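# Load a white part from the tote into a mould nest

## Task

Pick one white plastic part out of the blue tote and place it, narrow end pointing down and pressed fully home, into the vacant nest of whichever mould on the rotary table sits closest to the arms. The tote must stay upright in its original spot with the remaining parts still inside. Finish by releasing so that neither arm is in contact with any movable object.

## Robot and tools

Robot: two arms, left_arm and right_arm, each with a parallel two-finger gripper and a wrist camera. Fixed cameras are cam_head_left, cam_head_right, cam_high and cam_low; wrist cameras are cam_left_wrist and cam_right_wrist. All images are 896x504.

Frame: the scene frame has its origin at table-top height, halfway between the two nominal arm bases. +x points out over the table, +z up, and left_arm is on the +y side (arm names do not match image left/right). True bases sit slightly off nominal; a BASES line, if present, gives the calibrated spots. A gripper's fingers extend along its own +z and close along its own y. end_effector_position (metres) is the point between the finger pads, just under 1 cm behind the tips; orientation is end_effector_quat_wxyz. Reported hand values may be wrong by a few centimetres, more when the arm reaches far.

execute_actions(actions, cameras): actions is a list of actions; each action is a list of up to 15 rows, each row lasting 1/30 s; a shorter list repeats its final row until 15 steps pass. Every row is one flat list of 14 numbers in [-1, 1] covering both arms: left_arm dx, dy, dz, rx, ry, rz, opening, then right_arm in the same order. The six pose numbers are offsets, not poses: measured along scene-frame axes from that arm's Hand target as it stood when the action began (rotation is about the Hand target's position). Rows inside one action do not add up; successive actions and calls do. Scale: 1.0 equals 0.6 m of translation or 180 degrees; rx, ry, rz form a single rotation vector. All six zero re-commands the current Hand target. opening is absolute: +1 fully open (about 87 mm between pads), +0.5 about 69 mm, 0 about 43 mm, -0.5 about 18 mm, -1 shut. Every row sets both openings, so resend the present value for a gripper you want unchanged. An empty actions list just reports state and images. cameras picks image sources: omitted, null or ["all"] for all, [] for none; an unknown name voids the call.

move(target, speed, blend, opening_speed, blocking, cameras): straight-line paths for both grippers. target is one 14-number row as above, or a list of up to 15 such rows; every row is an offset from the Hand targets at the move's start, not from the previous row. speed is path speed in m/s, 0.002 to 2.9, default 0.25 (rotation up to twice that in rad/s), one value or one per row. blend (m) rounds corners of a list. opening_speed (per second on the -1..+1 scale, at least 0.2) ramps the fingers. blocking=false returns after about 0.5 s while motion continues. Paths last at least 0.5 s and are cut at 10 s; they avoid nothing. The result adds a move: line such as done, off_target, moving, held or fault, plus limits (paced = pose clipped, held = steps withheld by a check). Changed openings in later rows apply only once all motion rests there.

wait(seconds 0 to 10) lets time pass while arms hold commands. stop brakes a running move. zoom_image(camera, region [x0, y0, x1, y1] in image pixels, at most 504x504) enlarges part of that camera's latest image. finished_scene(scene: this scene's number) ends the scene irreversibly.

Result lines: Hand target is the last commanded pose after clipping; next offsets start from it. Grippers often stop short of it; re-commanding (even zeros) asks again, else send the remaining gap. Tool commands shows current gripper commands. grip_measured is the finger reading on the command scale; Joint positions lists waist, shoulder, elbow, wrist pitch, wrist yaw, wrist roll, then gripper on 0 (closed) to 1 (open). Ranges (rad): waist -2.618..3.054, shoulder 0..3.142, elbow 0..3.142 (straight at 2.901), wrist pitch and yaw -1.571..1.571, roll -2.094..2.094. Joint velocities may read "within noise". Joint torques include gravity, carry fixed offsets and noise; the first three wrap at ±28 N m. Camera lines appear when calibration differs.

Motion behaviour: commanded orientation is clipped to within 40 degrees of the measured one each step. Friction and weight can leave the gripper low, short or tilted; tiny moves may fail or go astray, so check position and tilt after each move. Do not route a path near an arm's own base (posture can flip). A clearance check may block arms approaching each other's forearms but not gripper-on-gripper contact.

Gripping: at first contact read grip_measured and command about 0.04 below it for full force (less for lighter); pads give roughly 20 N each. Fast closing squeezes harder.

Avoid: dropping the part, opening while it still moves, fast impacts, shoving hard, any arm-to-arm contact or one gripper closing on the other's fingers, knocking or tipping the tote, and anything leaving the table. Wrist camera cables touching objects count as contact. Loose items may get brief random nudges. Motor heat builds while holding loads, stretching out or pushing at unreachable poses: MOTOR HOT at 75 °C, the arm folds and idles at 90 °C, and collapses at 100 °C. An arm blocked by an object keeps pressing until commanded back past its gripper.

Each tool is called after ">>>" by a JSON object that holds its "method" and its "body", one argument or row to a line.

## Session

>>> {"method": "execute_actions", "body": {
  "actions": []
}}

Scene clock: 0.00 s.
left_arm: end_effector_position=(+0.4068, +0.2544, +0.1821) grip_measured=+1.000 end_effector_quat_wxyz=(+0.468, -0.072, +0.881, -0.016) | right_arm: end_effector_position=(+0.2237, -0.2899, +0.0600) grip_measured=+0.985 end_effector_quat_wxyz=(+0.543, +0.087, +0.835, +0.014)
Joint positions: left_arm=[-0.226 1.326 0.907 -0.196 -0.235 -0.279 1] | right_arm=[0.717 1.043 0.067 0.417 0.689 0.509 0.993]
Joint velocities: within noise
Joint torques (N m): no reading
Motor temperatures (°C): left_arm=[30 35 38 29 27 29 29] | right_arm=[31 41 36 30 27 28 31]
Heat: left arm: 38 °C; right arm: 41 °C.
Hand target: left_arm +0.4084, +0.2541, +0.1875; +0.474, -0.072, +0.877, -0.018 | right_arm +0.2270, -0.2874, +0.0651; +0.549, +0.090, +0.831, +0.020
Tool commands: left_gripper/opening=+1.0 right_gripper/opening=+1.0

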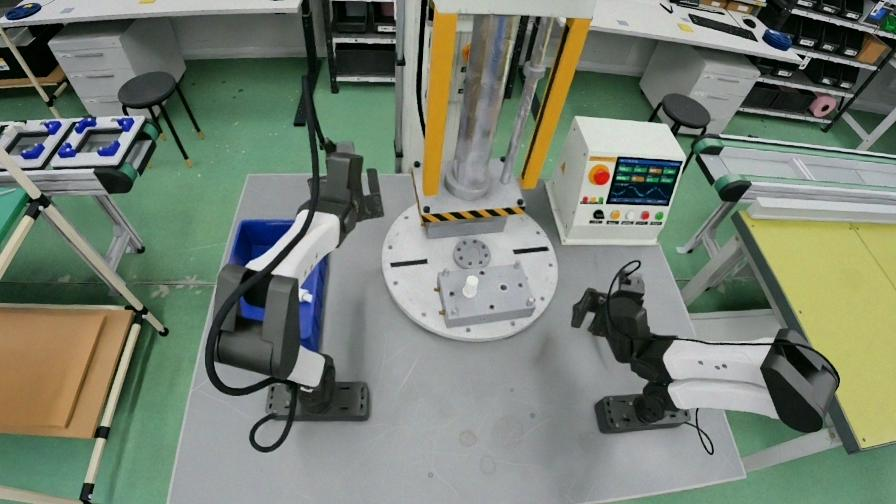

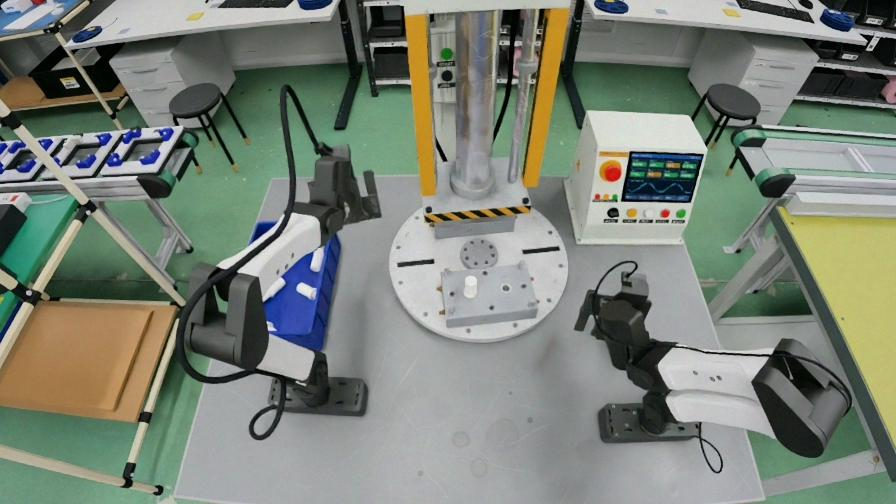

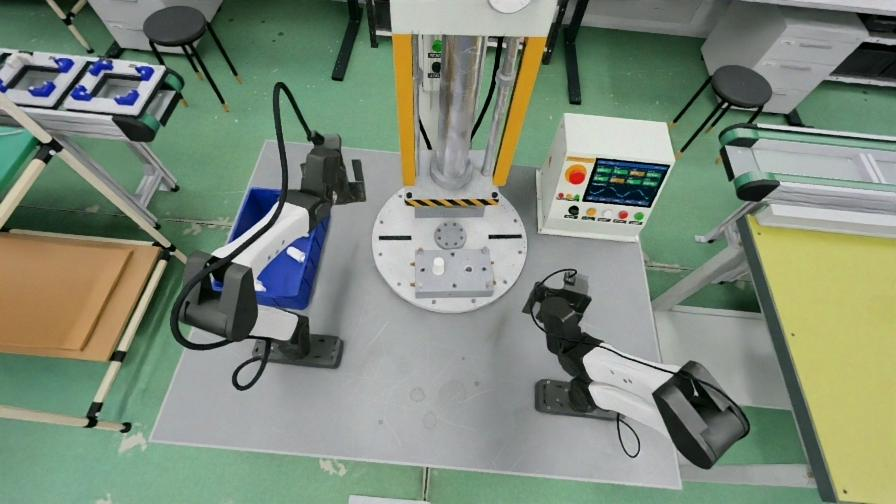

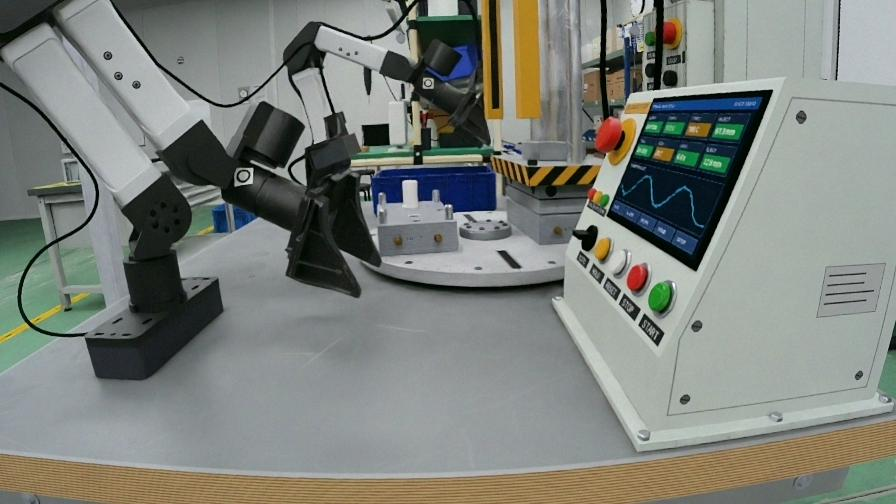

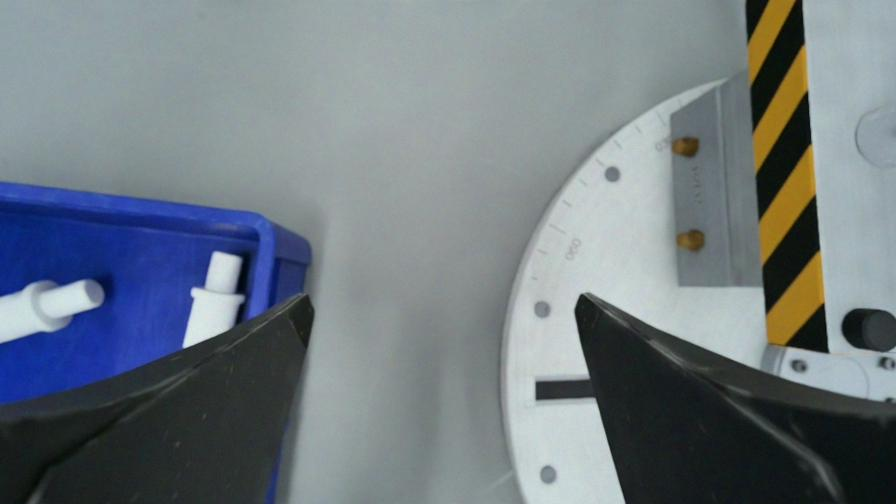

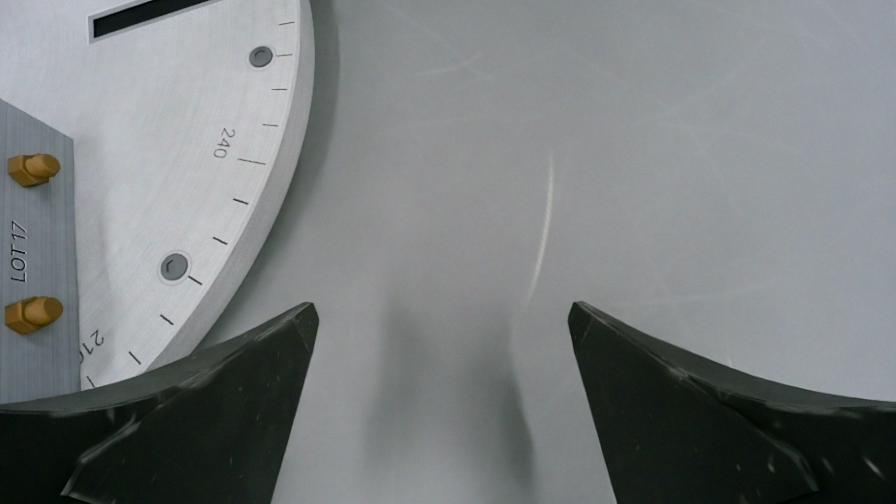

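>>> {"method": "zoom_image", "body": {
  "camera": "cam_high",
  "region": [360, 200, 540, 310]
}}

>>> {"method": "zoom_image", "body": {
  "camera": "cam_head_right",
  "region": [400, 230, 580, 340]
}}

>>> {"method": "zoom_image", "body": {
  "camera": "cam_low",
  "region": [340, 140, 580, 300]
}}

>>> {"method": "zoom_image", "body": {
  "camera": "cam_head_right",
  "region": [220, 190, 380, 360]
}}

Scaled by 2.800 from the camera's 896x504 image, which has a finer 1280x720 frame.

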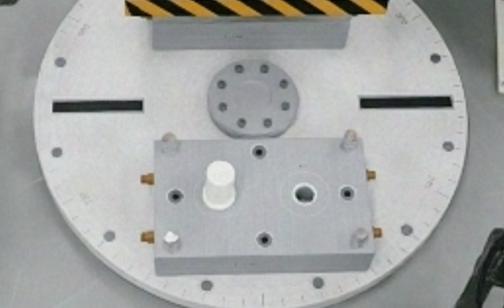

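Scaled by 2.800 from the camera's 896x504 image, which has a finer 1280x720 frame.

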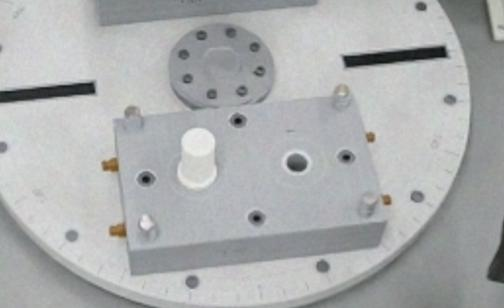

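Scaled by 2.100 from the camera's 896x504 image, which has a finer 1280x720 frame.

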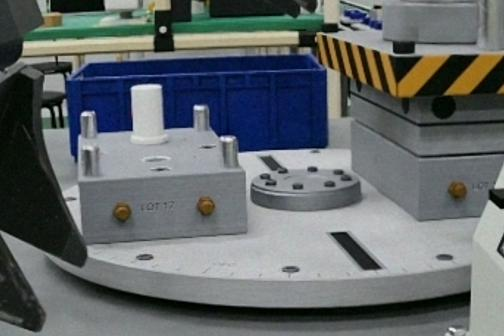

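Scaled by 2.965 from the camera's 896x504 image, which has a finer 1280x720 frame.

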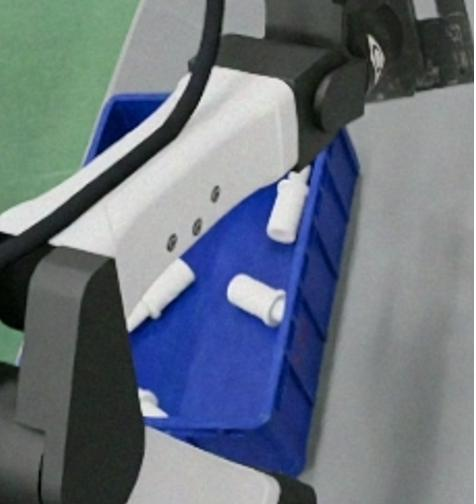

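>>> {"method": "move", "body": {
  "target": [
    [0,0,0.15,0,0,0,1,0,0,0,0,0,0,1],
    [-0.21,0.32,0.15,0,0,0.15,1,0,0,0,0,0,0,1]
  ],
  "blend": 0.03
}}

Scene clock: 49.73 s.
left_arm: end_effector_position=(+0.2863, +0.4471, +0.2817) grip_measured=+1.000 end_effector_quat_wxyz=(+0.470, -0.279, +0.832, +0.094) | right_arm: end_effector_position=(+0.2237, -0.2899, +0.0600) grip_measured=+0.985 end_effector_quat_wxyz=(+0.543, +0.087, +0.835, +0.014)
Joint positions: left_arm=[0.473 0.952 1.078 -0.698 -0.05 -0.158 1] | right_arm=[0.717 1.043 0.067 0.417 0.689 0.509 0.993]
Joint velocities: within noise
Joint torques (N m): left_arm=[1.32 -2.45 6.79 1.65 0.18 0.12] | right_arm=[-0.25 -1.39 6.31 1.91 0.28 -0.03]
Motor temperatures (°C): left_arm=[30 37 42 33 27 29 28] | right_arm=[31 40 41 34 27 28 31]
Heat: left arm: 42 °C; right arm: 41 °C.
Hand target: left_arm +0.2824, +0.4461, +0.2775; +0.465, -0.275, +0.836, +0.093 | right_arm +0.2270, -0.2874, +0.0651; +0.549, +0.090, +0.831, +0.020
Off the commanded pose: left_arm 0.006 m, 1 deg | right_arm 0.007 m, 1 deg.
move: done
camera_calibration:
cam_left_wrist: T_world_to_cam=[[0.549024, -0.827845, 0.115087, 0.177181], [-0.820523, -0.560063, -0.114333, 0.539278], [0.159106, -0.0316602, -0.986754, 0.381375], [0, 0, 0, 1]] pos_world=[0.284534, 0.460782, 0.417589]

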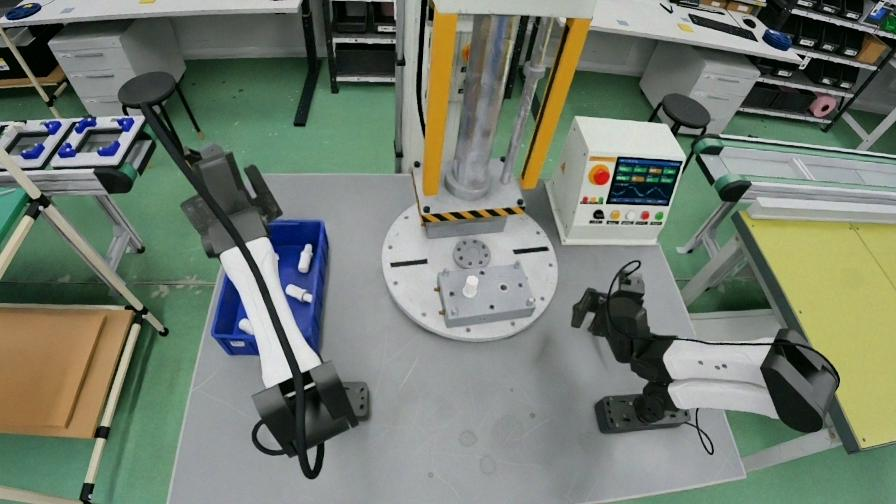

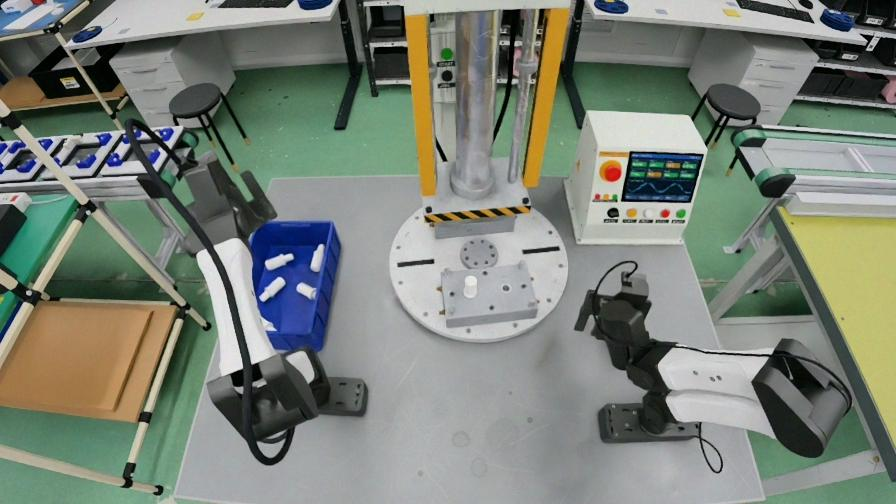

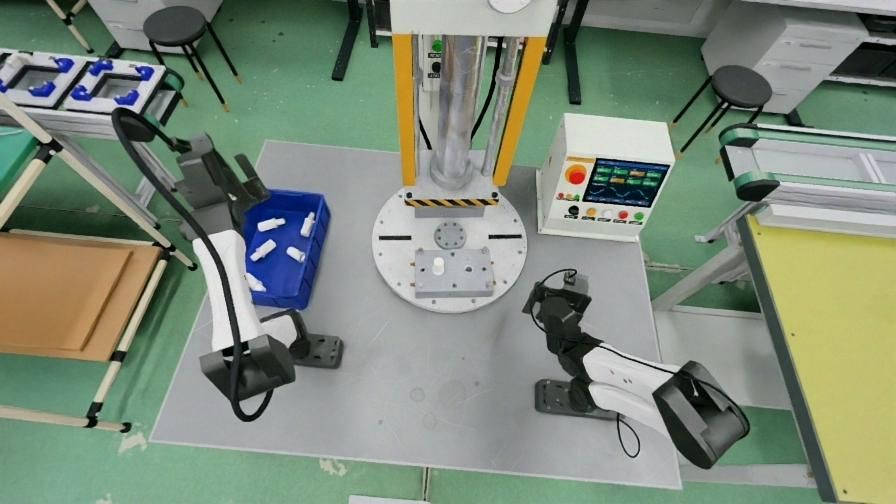

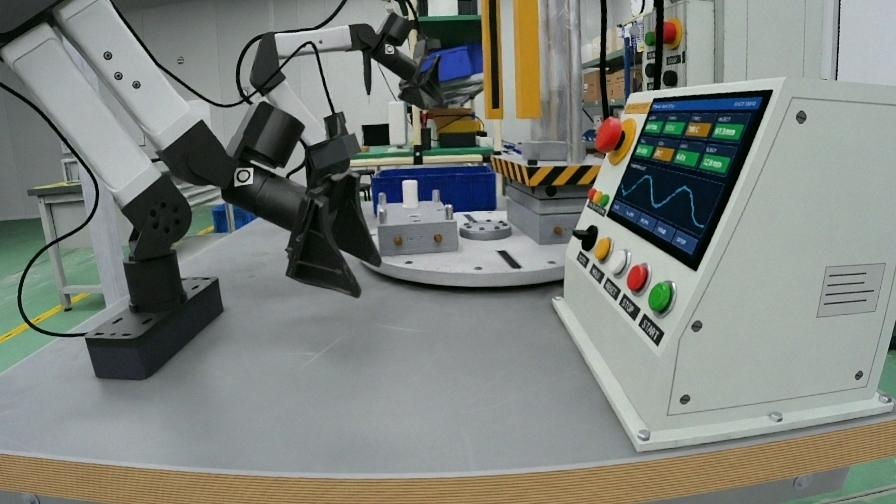

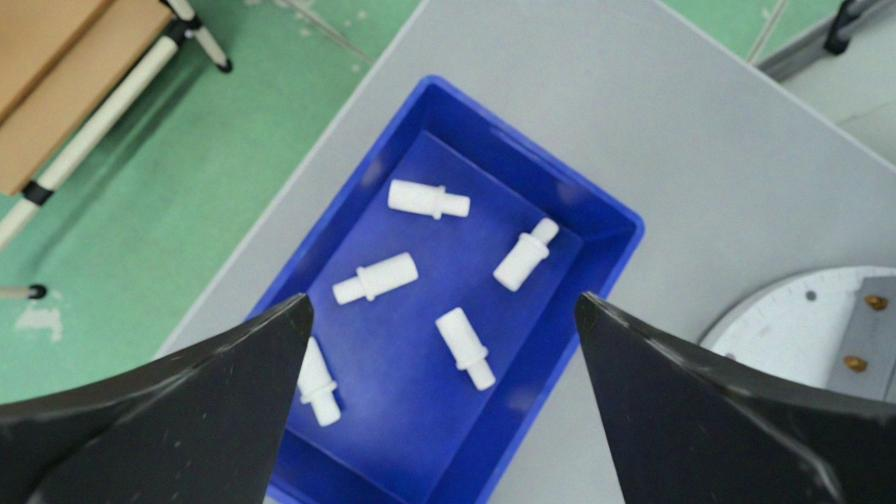

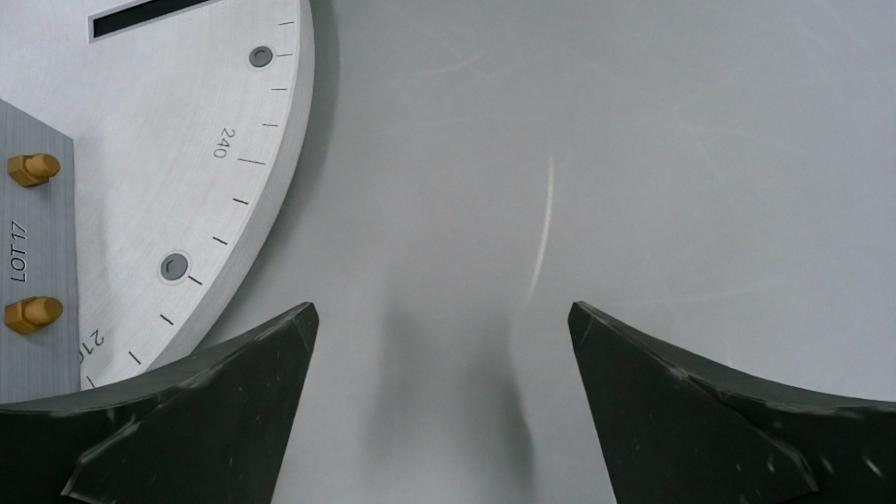

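>>> {"method": "move", "body": {
  "target": [0.006,-0.093,-0.09,-0.209,0.238,0.12,0.4,0,0,0,0,0,0,1]
}}

>>> {"method": "zoom_image", "body": {
  "camera": "cam_left_wrist",
  "region": [196, 0, 700, 504]
}}

>>> {"method": "zoom_image", "body": {
  "camera": "cam_head_right",
  "region": [220, 190, 380, 360]
}}

Scene clock: 98.00 s.
left_arm: end_effector_position=(+0.2826, +0.3899, +0.2206) grip_measured=+0.400 end_effector_quat_wxyz=(+0.005, -0.493, +0.870, +0.005) | right_arm: end_effector_position=(+0.2237, -0.2899, +0.0600) grip_measured=+0.985 end_effector_quat_wxyz=(+0.543, +0.087, +0.835, +0.014)
Joint positions: left_arm=[0.383 1.688 1.698 -1.572 -0.011 -0.661 0.7] | right_arm=[0.717 1.043 0.067 0.417 0.689 0.509 0.993]
Joint velocities: within noise
Joint torques (N m): left_arm=[1.1 -5.31 9.33 0.17 0.15 -0.06] | right_arm=[-0.38 -1.43 6.27 1.91 0.27 0]
Motor temperatures (°C): left_arm=[30 36 43 34 27 29 28] | right_arm=[31 40 42 35 27 28 31]
Heat: left arm: 43 °C; right arm: 42 °C.
Hand target: left_arm +0.2861, +0.3903, +0.2236; +0.000, -0.500, +0.866, +0.000 | right_arm +0.2270, -0.2874, +0.0651; +0.549, +0.090, +0.831, +0.020
Off the commanded pose: left_arm 0.005 m, 1 deg | right_arm 0.007 m, 1 deg.
joint sent to its limit (left arm) — joint 4 (wrist pitch), lower limit. The joint targets still meet the commanded pose.
move: done
camera_calibration:
cam_left_wrist: T_world_to_cam=[[0.861642, -0.507498, 0.00436279, -0.0498931], [-0.331041, -0.555492, 0.762784, 0.163614], [-0.384688, -0.658691, -0.646638, 0.643057], [0, 0, 0, 1]] pos_world=[0.344529, 0.489142, 0.291241]

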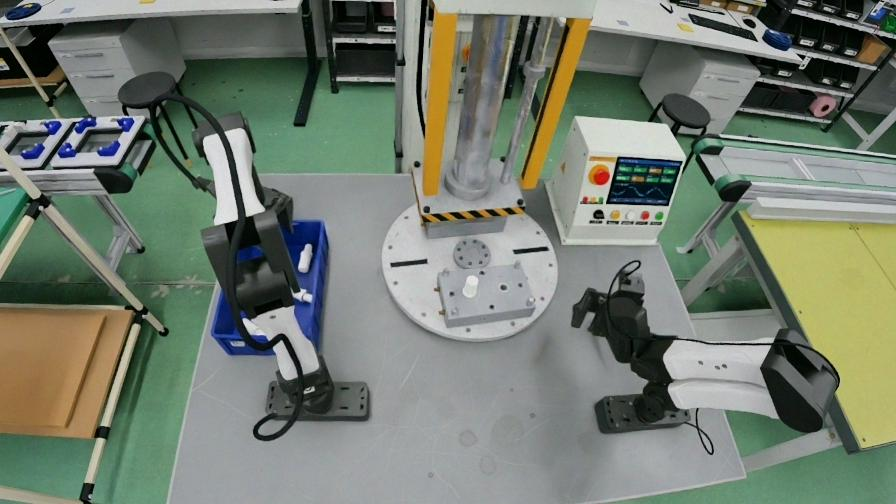

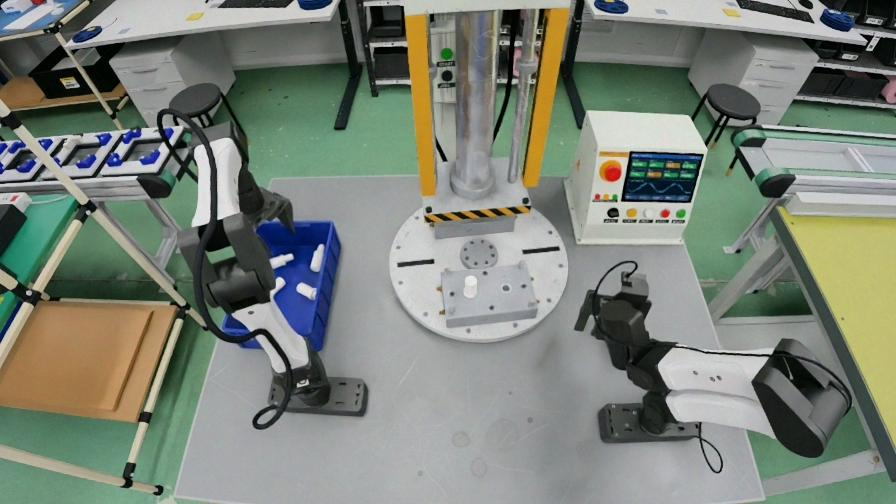

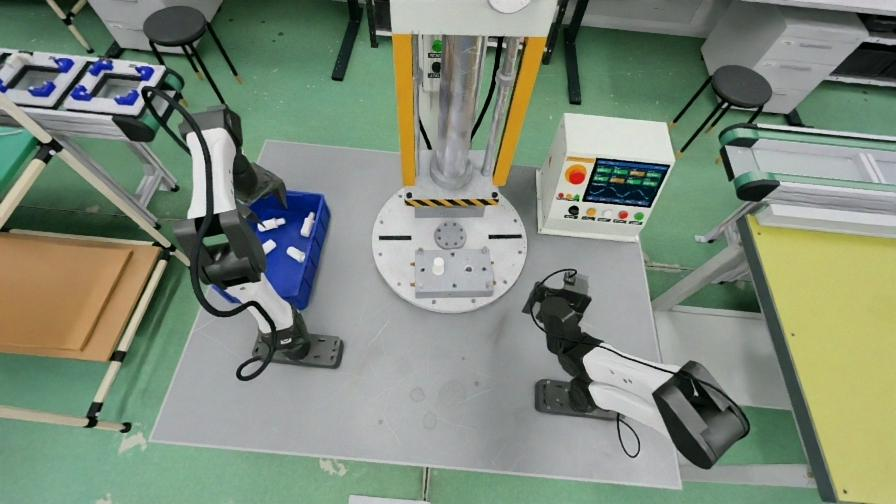

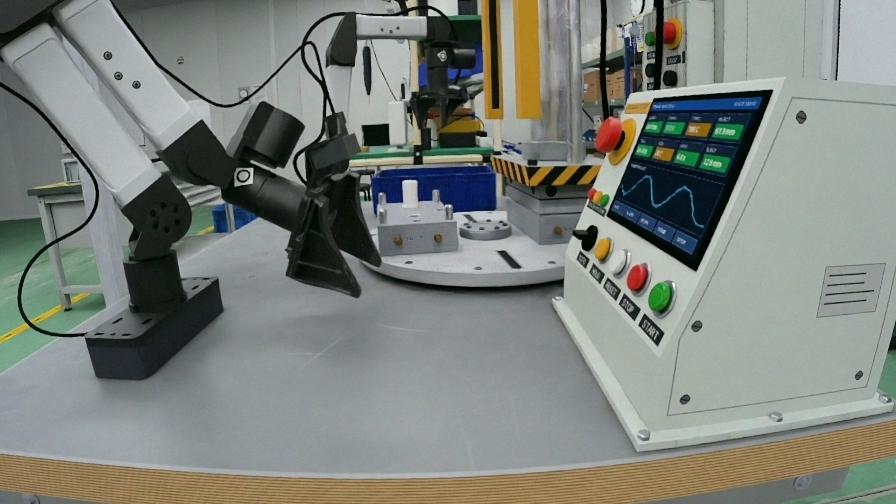

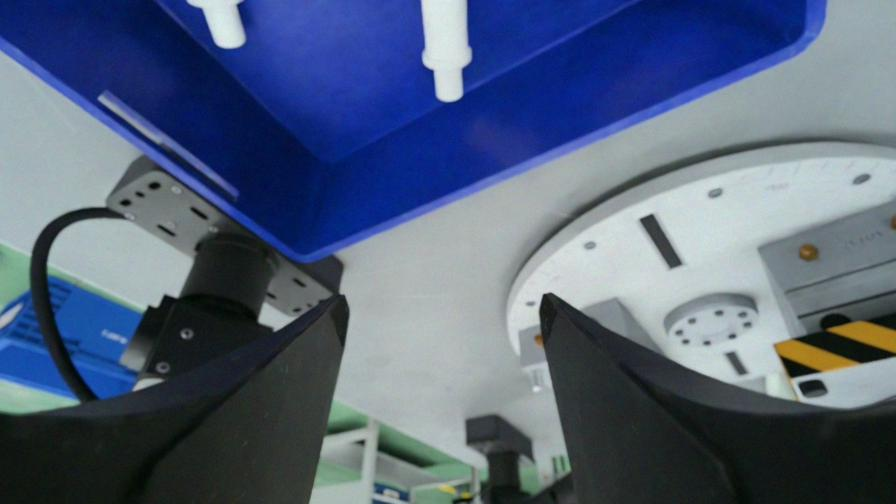

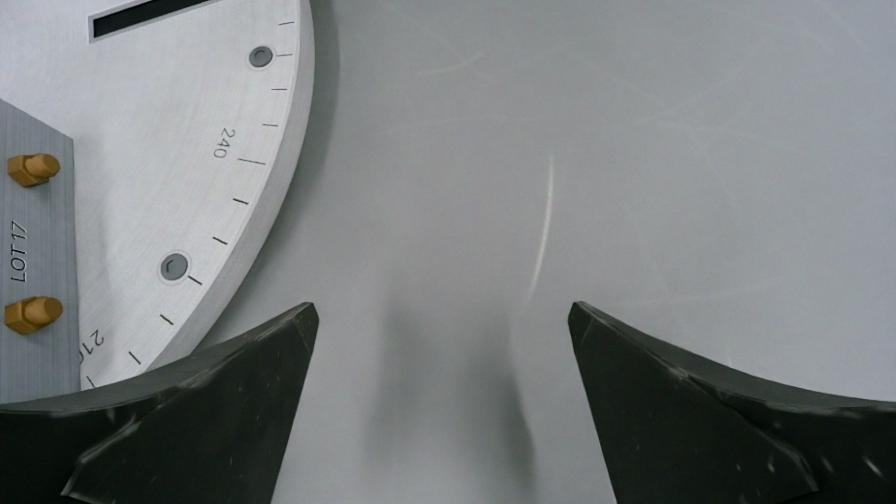

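Scaled by 1.000.

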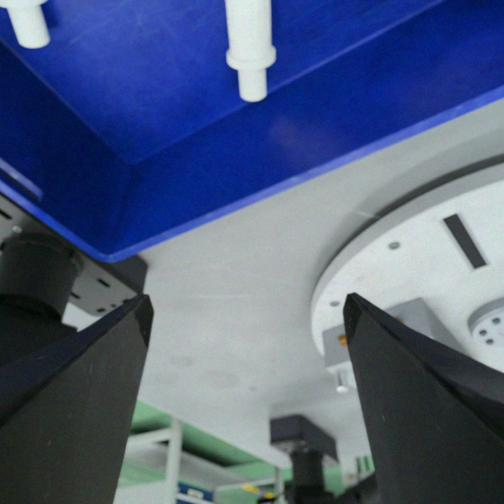

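Scaled by 2.965 from the camera's 896x504 image, which has a finer 1280x720 frame.

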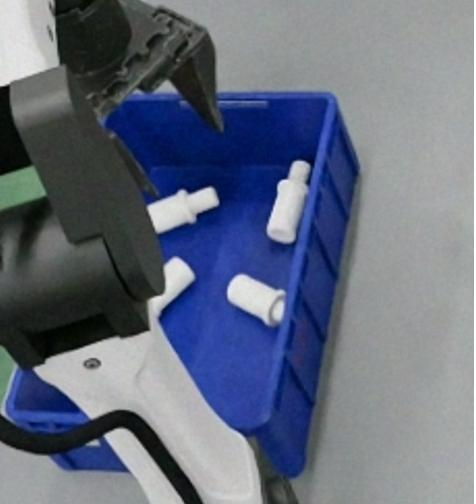

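>>> {"method": "move", "body": {
  "target": [0.0165,0.0095,-0.23,0,0,0,0.2,0,0,0,0,0,0,1],
  "cameras": ["cam_left_wrist","cam_head_right","cam_high"],
  "speed": 0.2
}}

Scene clock: 112.27 s.
left_arm: end_effector_position=(+0.2951, +0.3954, +0.0911) grip_measured=+0.200 end_effector_quat_wxyz=(+0.004, -0.495, +0.869, +0.004) | right_arm: end_effector_position=(+0.2237, -0.2899, +0.0600) grip_measured=+0.985 end_effector_quat_wxyz=(+0.543, +0.087, +0.835, +0.014)
Joint positions: left_arm=[0.386 1.744 1.243 -1.063 -0.009 -0.662 0.6] | right_arm=[0.717 1.043 0.067 0.417 0.689 0.509 0.993]
Joint velocities: within noise
Joint torques (N m): left_arm=[1.28 -5.75 6.17 0.44 0.15 -0.03] | right_arm=[-0.27 -1.44 6.37 1.92 0.28 0]
Motor temperatures (°C): left_arm=[30 36 43 32 27 29 28] | right_arm=[31 40 42 35 27 28 31]
Heat: left arm: 43 °C; right arm: 42 °C.
Hand target: left_arm +0.2958, +0.3960, +0.0855; +0.000, -0.500, +0.866, +0.000 | right_arm +0.2270, -0.2874, +0.0651; +0.549, +0.090, +0.831, +0.020
Off the commanded pose: left_arm 0.006 m, 1 deg | right_arm 0.007 m, 1 deg.
move: done
camera_calibration:
cam_left_wrist: T_world_to_cam=[[0.863408, -0.504485, 0.00461373, -0.0590708], [-0.328442, -0.555128, 0.764172, 0.268541], [-0.382952, -0.661308, -0.644996, 0.568046], [0, 0, 0, 1]] pos_world=[0.356737, 0.494927, 0.161449]
Images, in order (width x height): cam_head_right 896x504, cam_high 896x504, cam_left_wrist 896x504.

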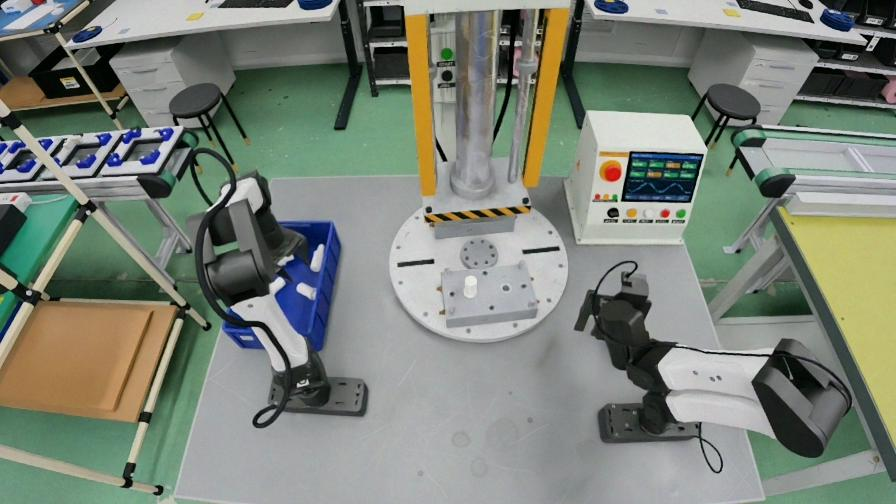

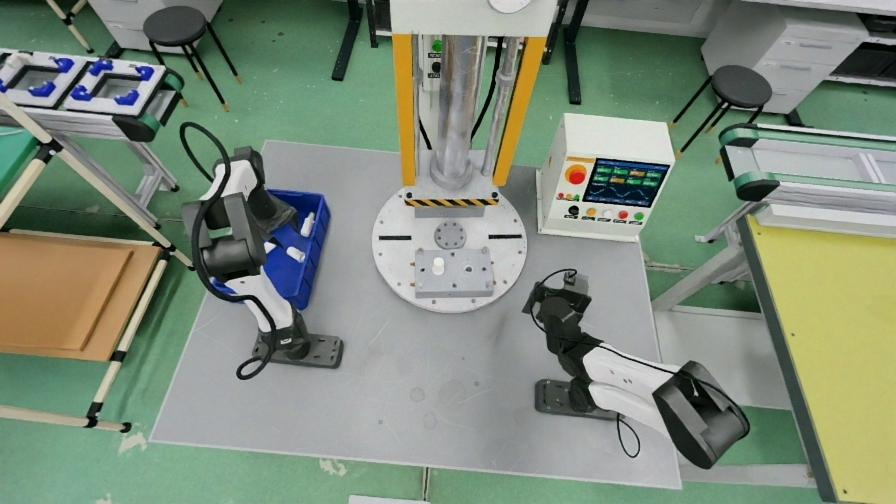

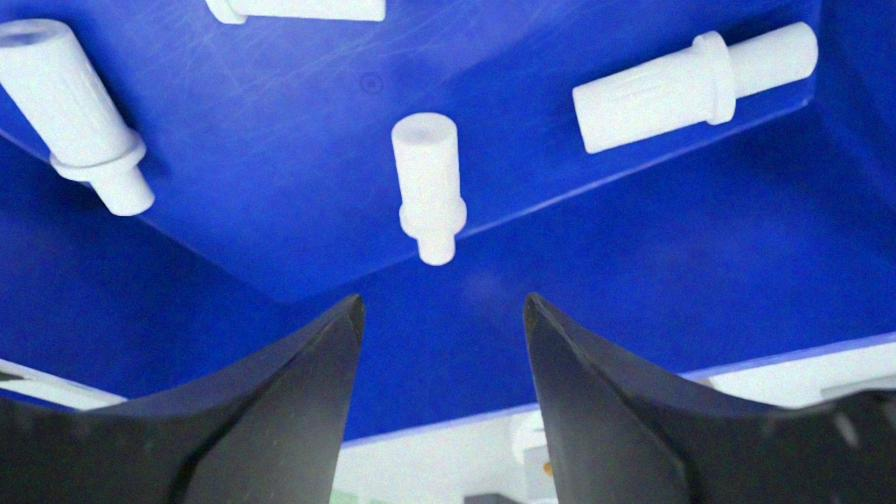

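>>> {"method": "move", "body": {
  "target": [-0.0033,0.004,-0.109,0,0,0,0.2,0,0,0,0,0,0,1],
  "cameras": ["cam_left_wrist"],
  "speed": 0.12
}}

Scene clock: 120.37 s.
left_arm: end_effector_position=(+0.2924, +0.3946, +0.0272) grip_measured=+0.200 end_effector_quat_wxyz=(-0.003, -0.498, +0.867, -0.001) | right_arm: end_effector_position=(+0.2237, -0.2899, +0.0600) grip_measured=+0.985 end_effector_quat_wxyz=(+0.543, +0.087, +0.835, +0.014)
Joint positions: left_arm=[0.395 1.838 1.083 -0.821 0.003 -0.661 0.6] | right_arm=[0.717 1.043 0.067 0.417 0.689 0.509 0.993]
Joint velocities: within noise
Joint torques (N m): left_arm=[1.36 -5.81 5.57 0.58 0.04 0.05] | right_arm=[-0.35 -1.4 6.26 1.92 0.25 0.02]
Motor temperatures (°C): left_arm=[30 36 42 32 27 29 28] | right_arm=[31 40 43 35 27 28 31]
Heat: left arm: 42 °C; right arm: 43 °C.
Hand target: left_arm +0.2939, +0.3984, +0.0201; +0.000, -0.500, +0.866, +0.000 | right_arm +0.2270, -0.2874, +0.0651; +0.549, +0.090, +0.831, +0.020
Off the commanded pose: left_arm 0.008 m, 0 deg | right_arm 0.007 m, 1 deg.
move: done
camera_calibration:
cam_left_wrist: T_world_to_cam=[[0.86745, -0.497481, 0.00655764, -0.0608495], [-0.318908, -0.545862, 0.774812, 0.309336], [-0.381874, -0.674202, -0.632158, 0.529754], [0, 0, 0, 1]] pos_world=[0.353733, 0.495744, 0.0956107]
Images, in order (width x height): cam_left_wrist 896x504.

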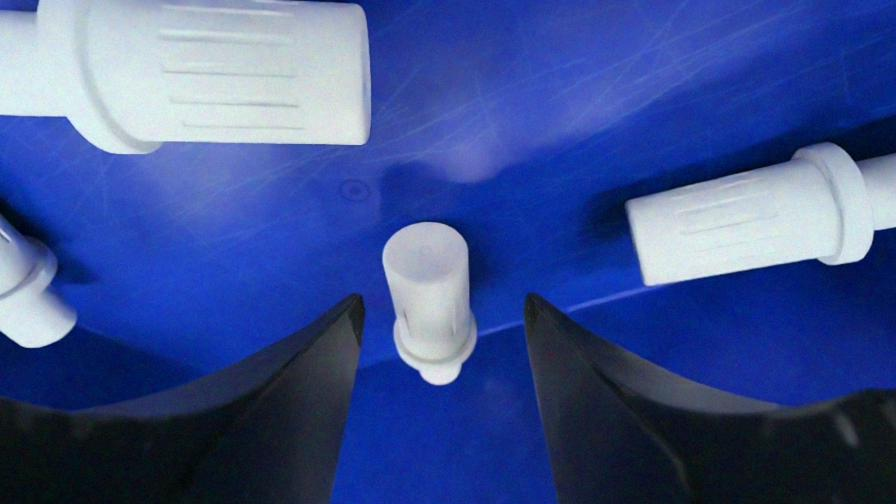

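>>> {"method": "move", "body": {
  "target": [-0.004,0.003,-0.011,0,0,0,0.2,0,0,0,0,0,0,1],
  "cameras": ["cam_left_wrist"],
  "speed": 0.05
}}

Scene clock: 129.33 s.
left_arm: end_effector_position=(+0.2936, +0.3962, +0.0230) grip_measured=+0.200 end_effector_quat_wxyz=(+0.005, -0.496, +0.868, -0.002) | right_arm: end_effector_position=(+0.2237, -0.2899, +0.0600) grip_measured=+0.985 end_effector_quat_wxyz=(+0.543, +0.087, +0.835, +0.014)
Joint positions: left_arm=[0.398 1.838 1.066 -0.788 0.004 -0.653 0.6] | right_arm=[0.717 1.043 0.067 0.417 0.689 0.509 0.993]
Joint velocities: within noise
Joint torques (N m): left_arm=[1.74 -5.19 5.33 0.58 0.03 0.06] | right_arm=[-0.28 -1.35 6.3 1.91 0.25 0]
Motor temperatures (°C): left_arm=[30 37 42 32 27 29 28] | right_arm=[31 40 43 36 27 28 31]
Heat: left arm: 42 °C; right arm: 43 °C.
Hand target: left_arm +0.2916, +0.4002, +0.0135; +0.000, -0.500, +0.866, +0.000 | right_arm +0.2270, -0.2874, +0.0651; +0.549, +0.090, +0.831, +0.020
Off the commanded pose: left_arm 0.010 m, 1 deg | right_arm 0.007 m, 1 deg.
move: done
camera_calibration:
cam_left_wrist: T_world_to_cam=[[0.864959, -0.501553, 0.0170279, -0.0589148], [-0.333134, -0.548472, 0.766942, 0.319213], [-0.375323, -0.669046, -0.64149, 0.524845], [0, 0, 0, 1]] pos_world=[0.354286, 0.496676, 0.0928679]
Images, in order (width x height): cam_left_wrist 896x504.

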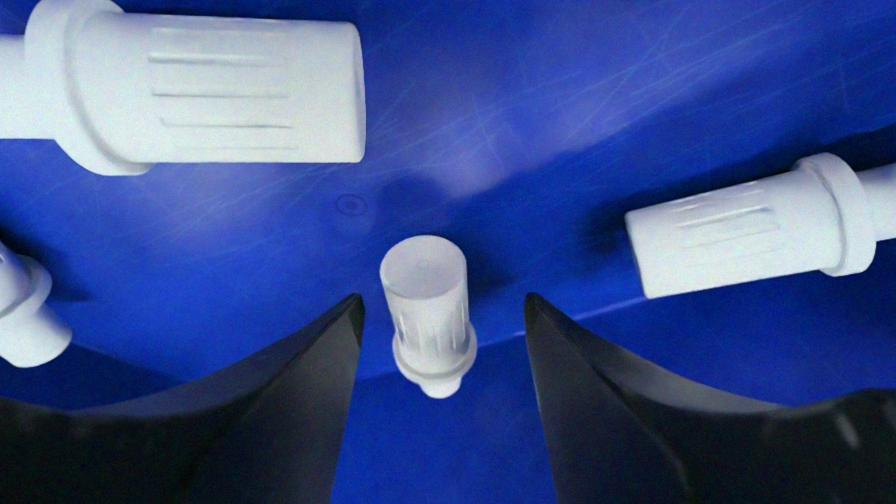

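>>> {"method": "move", "body": {
  "target": [-0.007,0.0035,-0.006,0,0,0,0.2,0,0,0,0,0,0,1],
  "cameras": ["cam_left_wrist"],
  "speed": 0.05
}}

Scene clock: 137.30 s.
left_arm: end_effector_position=(+0.2937, +0.3997, +0.0195) grip_measured=+0.200 end_effector_quat_wxyz=(+0.011, -0.496, +0.868, -0.003) | right_arm: end_effector_position=(+0.2237, -0.2899, +0.0600) grip_measured=+0.985 end_effector_quat_wxyz=(+0.543, +0.087, +0.835, +0.014)
Joint positions: left_arm=[0.408 1.838 1.051 -0.761 0.004 -0.642 0.6] | right_arm=[0.717 1.043 0.067 0.417 0.689 0.509 0.993]
Joint velocities: within noise
Joint torques (N m): left_arm=[1.88 -5.35 4.71 0.51 0.03 0.06] | right_arm=[-0.36 -1.44 6.39 1.92 0.3 -0.01]
Motor temperatures (°C): left_arm=[30 38 42 32 27 29 28] | right_arm=[31 39 43 36 27 28 31]
Heat: left arm: 42 °C; right arm: 43 °C.
Hand target: left_arm +0.2872, +0.4023, +0.0099; +0.000, -0.500, +0.866, +0.000 | right_arm +0.2270, -0.2874, +0.0651; +0.549, +0.090, +0.831, +0.020
Off the commanded pose: left_arm 0.012 m, 1 deg | right_arm 0.007 m, 1 deg.
move: off_target (left_arm)
camera_calibration:
cam_left_wrist: T_world_to_cam=[[0.86413, -0.502656, 0.0248164, -0.0567461], [-0.342907, -0.551975, 0.760091, 0.328232], [-0.368366, -0.665328, -0.649342, 0.521621], [0, 0, 0, 1]] pos_world=[0.353737, 0.499701, 0.090632]
Images, in order (width x height): cam_left_wrist 896x504.

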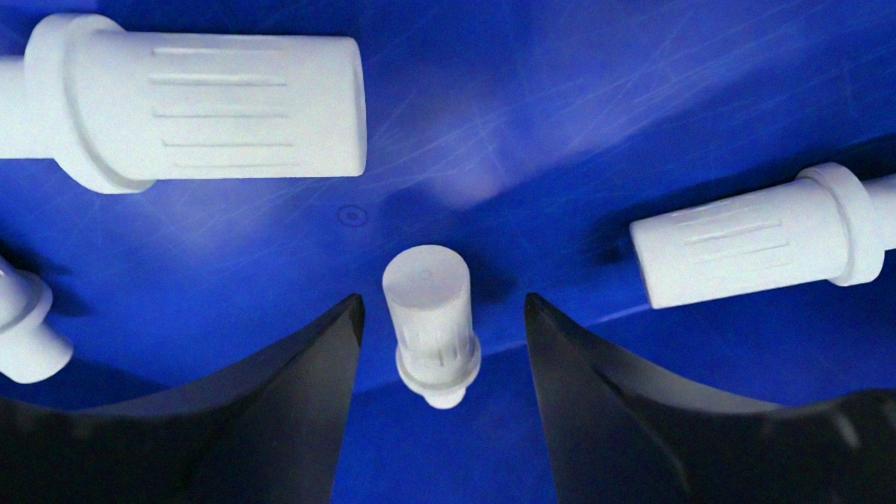

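>>> {"method": "move", "body": {
  "target": [0.003,-0.001,0.0,0,0,0,-0.2,0,0,0,0,0,0,1],
  "cameras": ["cam_left_wrist"],
  "speed": 0.05,
  "opening_speed": 0.5
}}

>>> {"method": "move", "body": {
  "target": [0,0,0.0,0,0,0,-0.55,0,0,0,0,0,0,1],
  "cameras": ["cam_left_wrist"],
  "speed": 0.05,
  "opening_speed": 0.3
}}

Scene clock: 145.40 s.
left_arm: end_effector_position=(+0.2937, +0.3997, +0.0195) grip_measured=-0.200 end_effector_quat_wxyz=(+0.011, -0.496, +0.868, -0.003) | right_arm: end_effector_position=(+0.2237, -0.2899, +0.0600) grip_measured=+0.985 end_effector_quat_wxyz=(+0.543, +0.087, +0.835, +0.014)
Joint positions: left_arm=[0.408 1.838 1.051 -0.761 0.004 -0.642 0.4] | right_arm=[0.717 1.043 0.067 0.417 0.689 0.509 0.993]
Joint velocities: within noise
Joint torques (N m): left_arm=[1.55 -4.97 5.31 0.49 0.03 0.02] | right_arm=[-0.31 -1.5 6.39 1.93 0.26 0]
Motor temperatures (°C): left_arm=[30 38 41 31 27 29 28] | right_arm=[31 39 43 36 27 28 31]
Heat: left arm: 41 °C; right arm: 43 °C.
Hand target: left_arm +0.2890, +0.4017, +0.0099; +0.000, -0.500, +0.866, +0.000 | right_arm +0.2270, -0.2874, +0.0651; +0.549, +0.090, +0.831, +0.020
Off the commanded pose: left_arm 0.011 m, 1 deg | right_arm 0.007 m, 1 deg.
move: off_target (left_arm)
camera_calibration:
cam_left_wrist: T_world_to_cam=[[0.86413, -0.502656, 0.0248164, -0.0567461], [-0.342907, -0.551975, 0.760091, 0.328232], [-0.368366, -0.665328, -0.649342, 0.521621], [0, 0, 0, 1]] pos_world=[0.353737, 0.499701, 0.090632]
Images, in order (width x height): cam_left_wrist 896x504.

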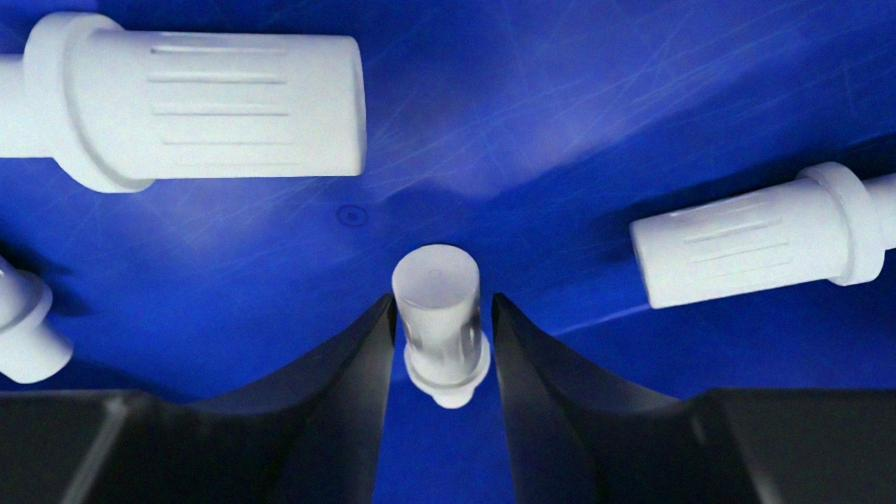

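Scene clock: 146.77 s.
left_arm: end_effector_position=(+0.2937, +0.3997, +0.0195) grip_measured=-0.339 end_effector_quat_wxyz=(+0.011, -0.496, +0.868, -0.003) | right_arm: end_effector_position=(+0.2237, -0.2899, +0.0600) grip_measured=+0.985 end_effector_quat_wxyz=(+0.543, +0.087, +0.835, +0.014)
Joint positions: left_arm=[0.408 1.838 1.051 -0.761 0.004 -0.642 0.331] | right_arm=[0.717 1.043 0.067 0.417 0.689 0.509 0.993]
Joint velocities: within noise
Joint torques (N m): left_arm=[1.58 -4.97 5.31 0.49 0.03 0.03] | right_arm=[-0.36 -1.46 6.34 1.93 0.26 0.01]
Motor temperatures (°C): left_arm=[30 38 41 31 27 29 28] | right_arm=[31 39 43 36 27 28 31]
Heat: left arm: 41 °C; right arm: 43 °C.
Hand target: left_arm +0.2890, +0.4017, +0.0099; +0.000, -0.500, +0.866, +0.000 | right_arm +0.2270, -0.2874, +0.0651; +0.549, +0.090, +0.831, +0.020
Off the commanded pose: left_arm 0.011 m, 2 deg | right_arm 0.007 m, 1 deg.
move: off_target (left_arm)
camera_calibration:
cam_left_wrist: T_world_to_cam=[[0.86413, -0.502656, 0.0248164, -0.0567461], [-0.342907, -0.551975, 0.760091, 0.328232], [-0.368366, -0.665328, -0.649342, 0.521621], [0, 0, 0, 1]] pos_world=[0.353737, 0.499701, 0.090632]
Images, in order (width x height): cam_left_wrist 896x504.

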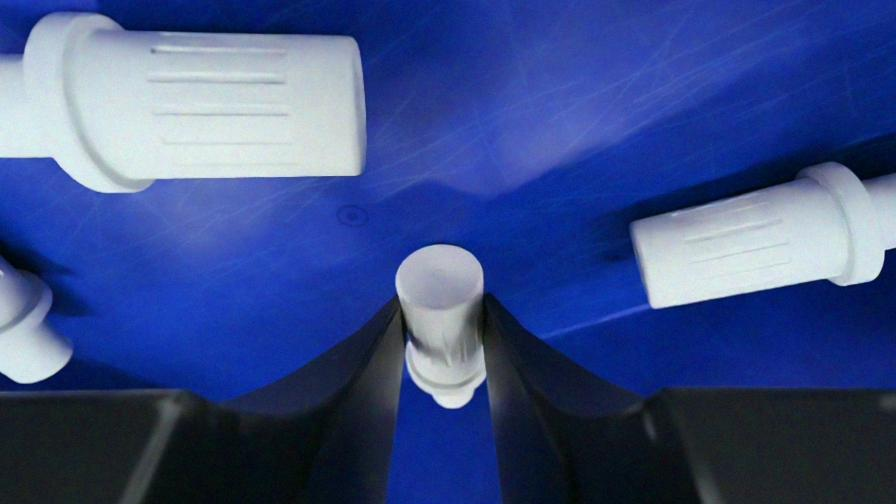

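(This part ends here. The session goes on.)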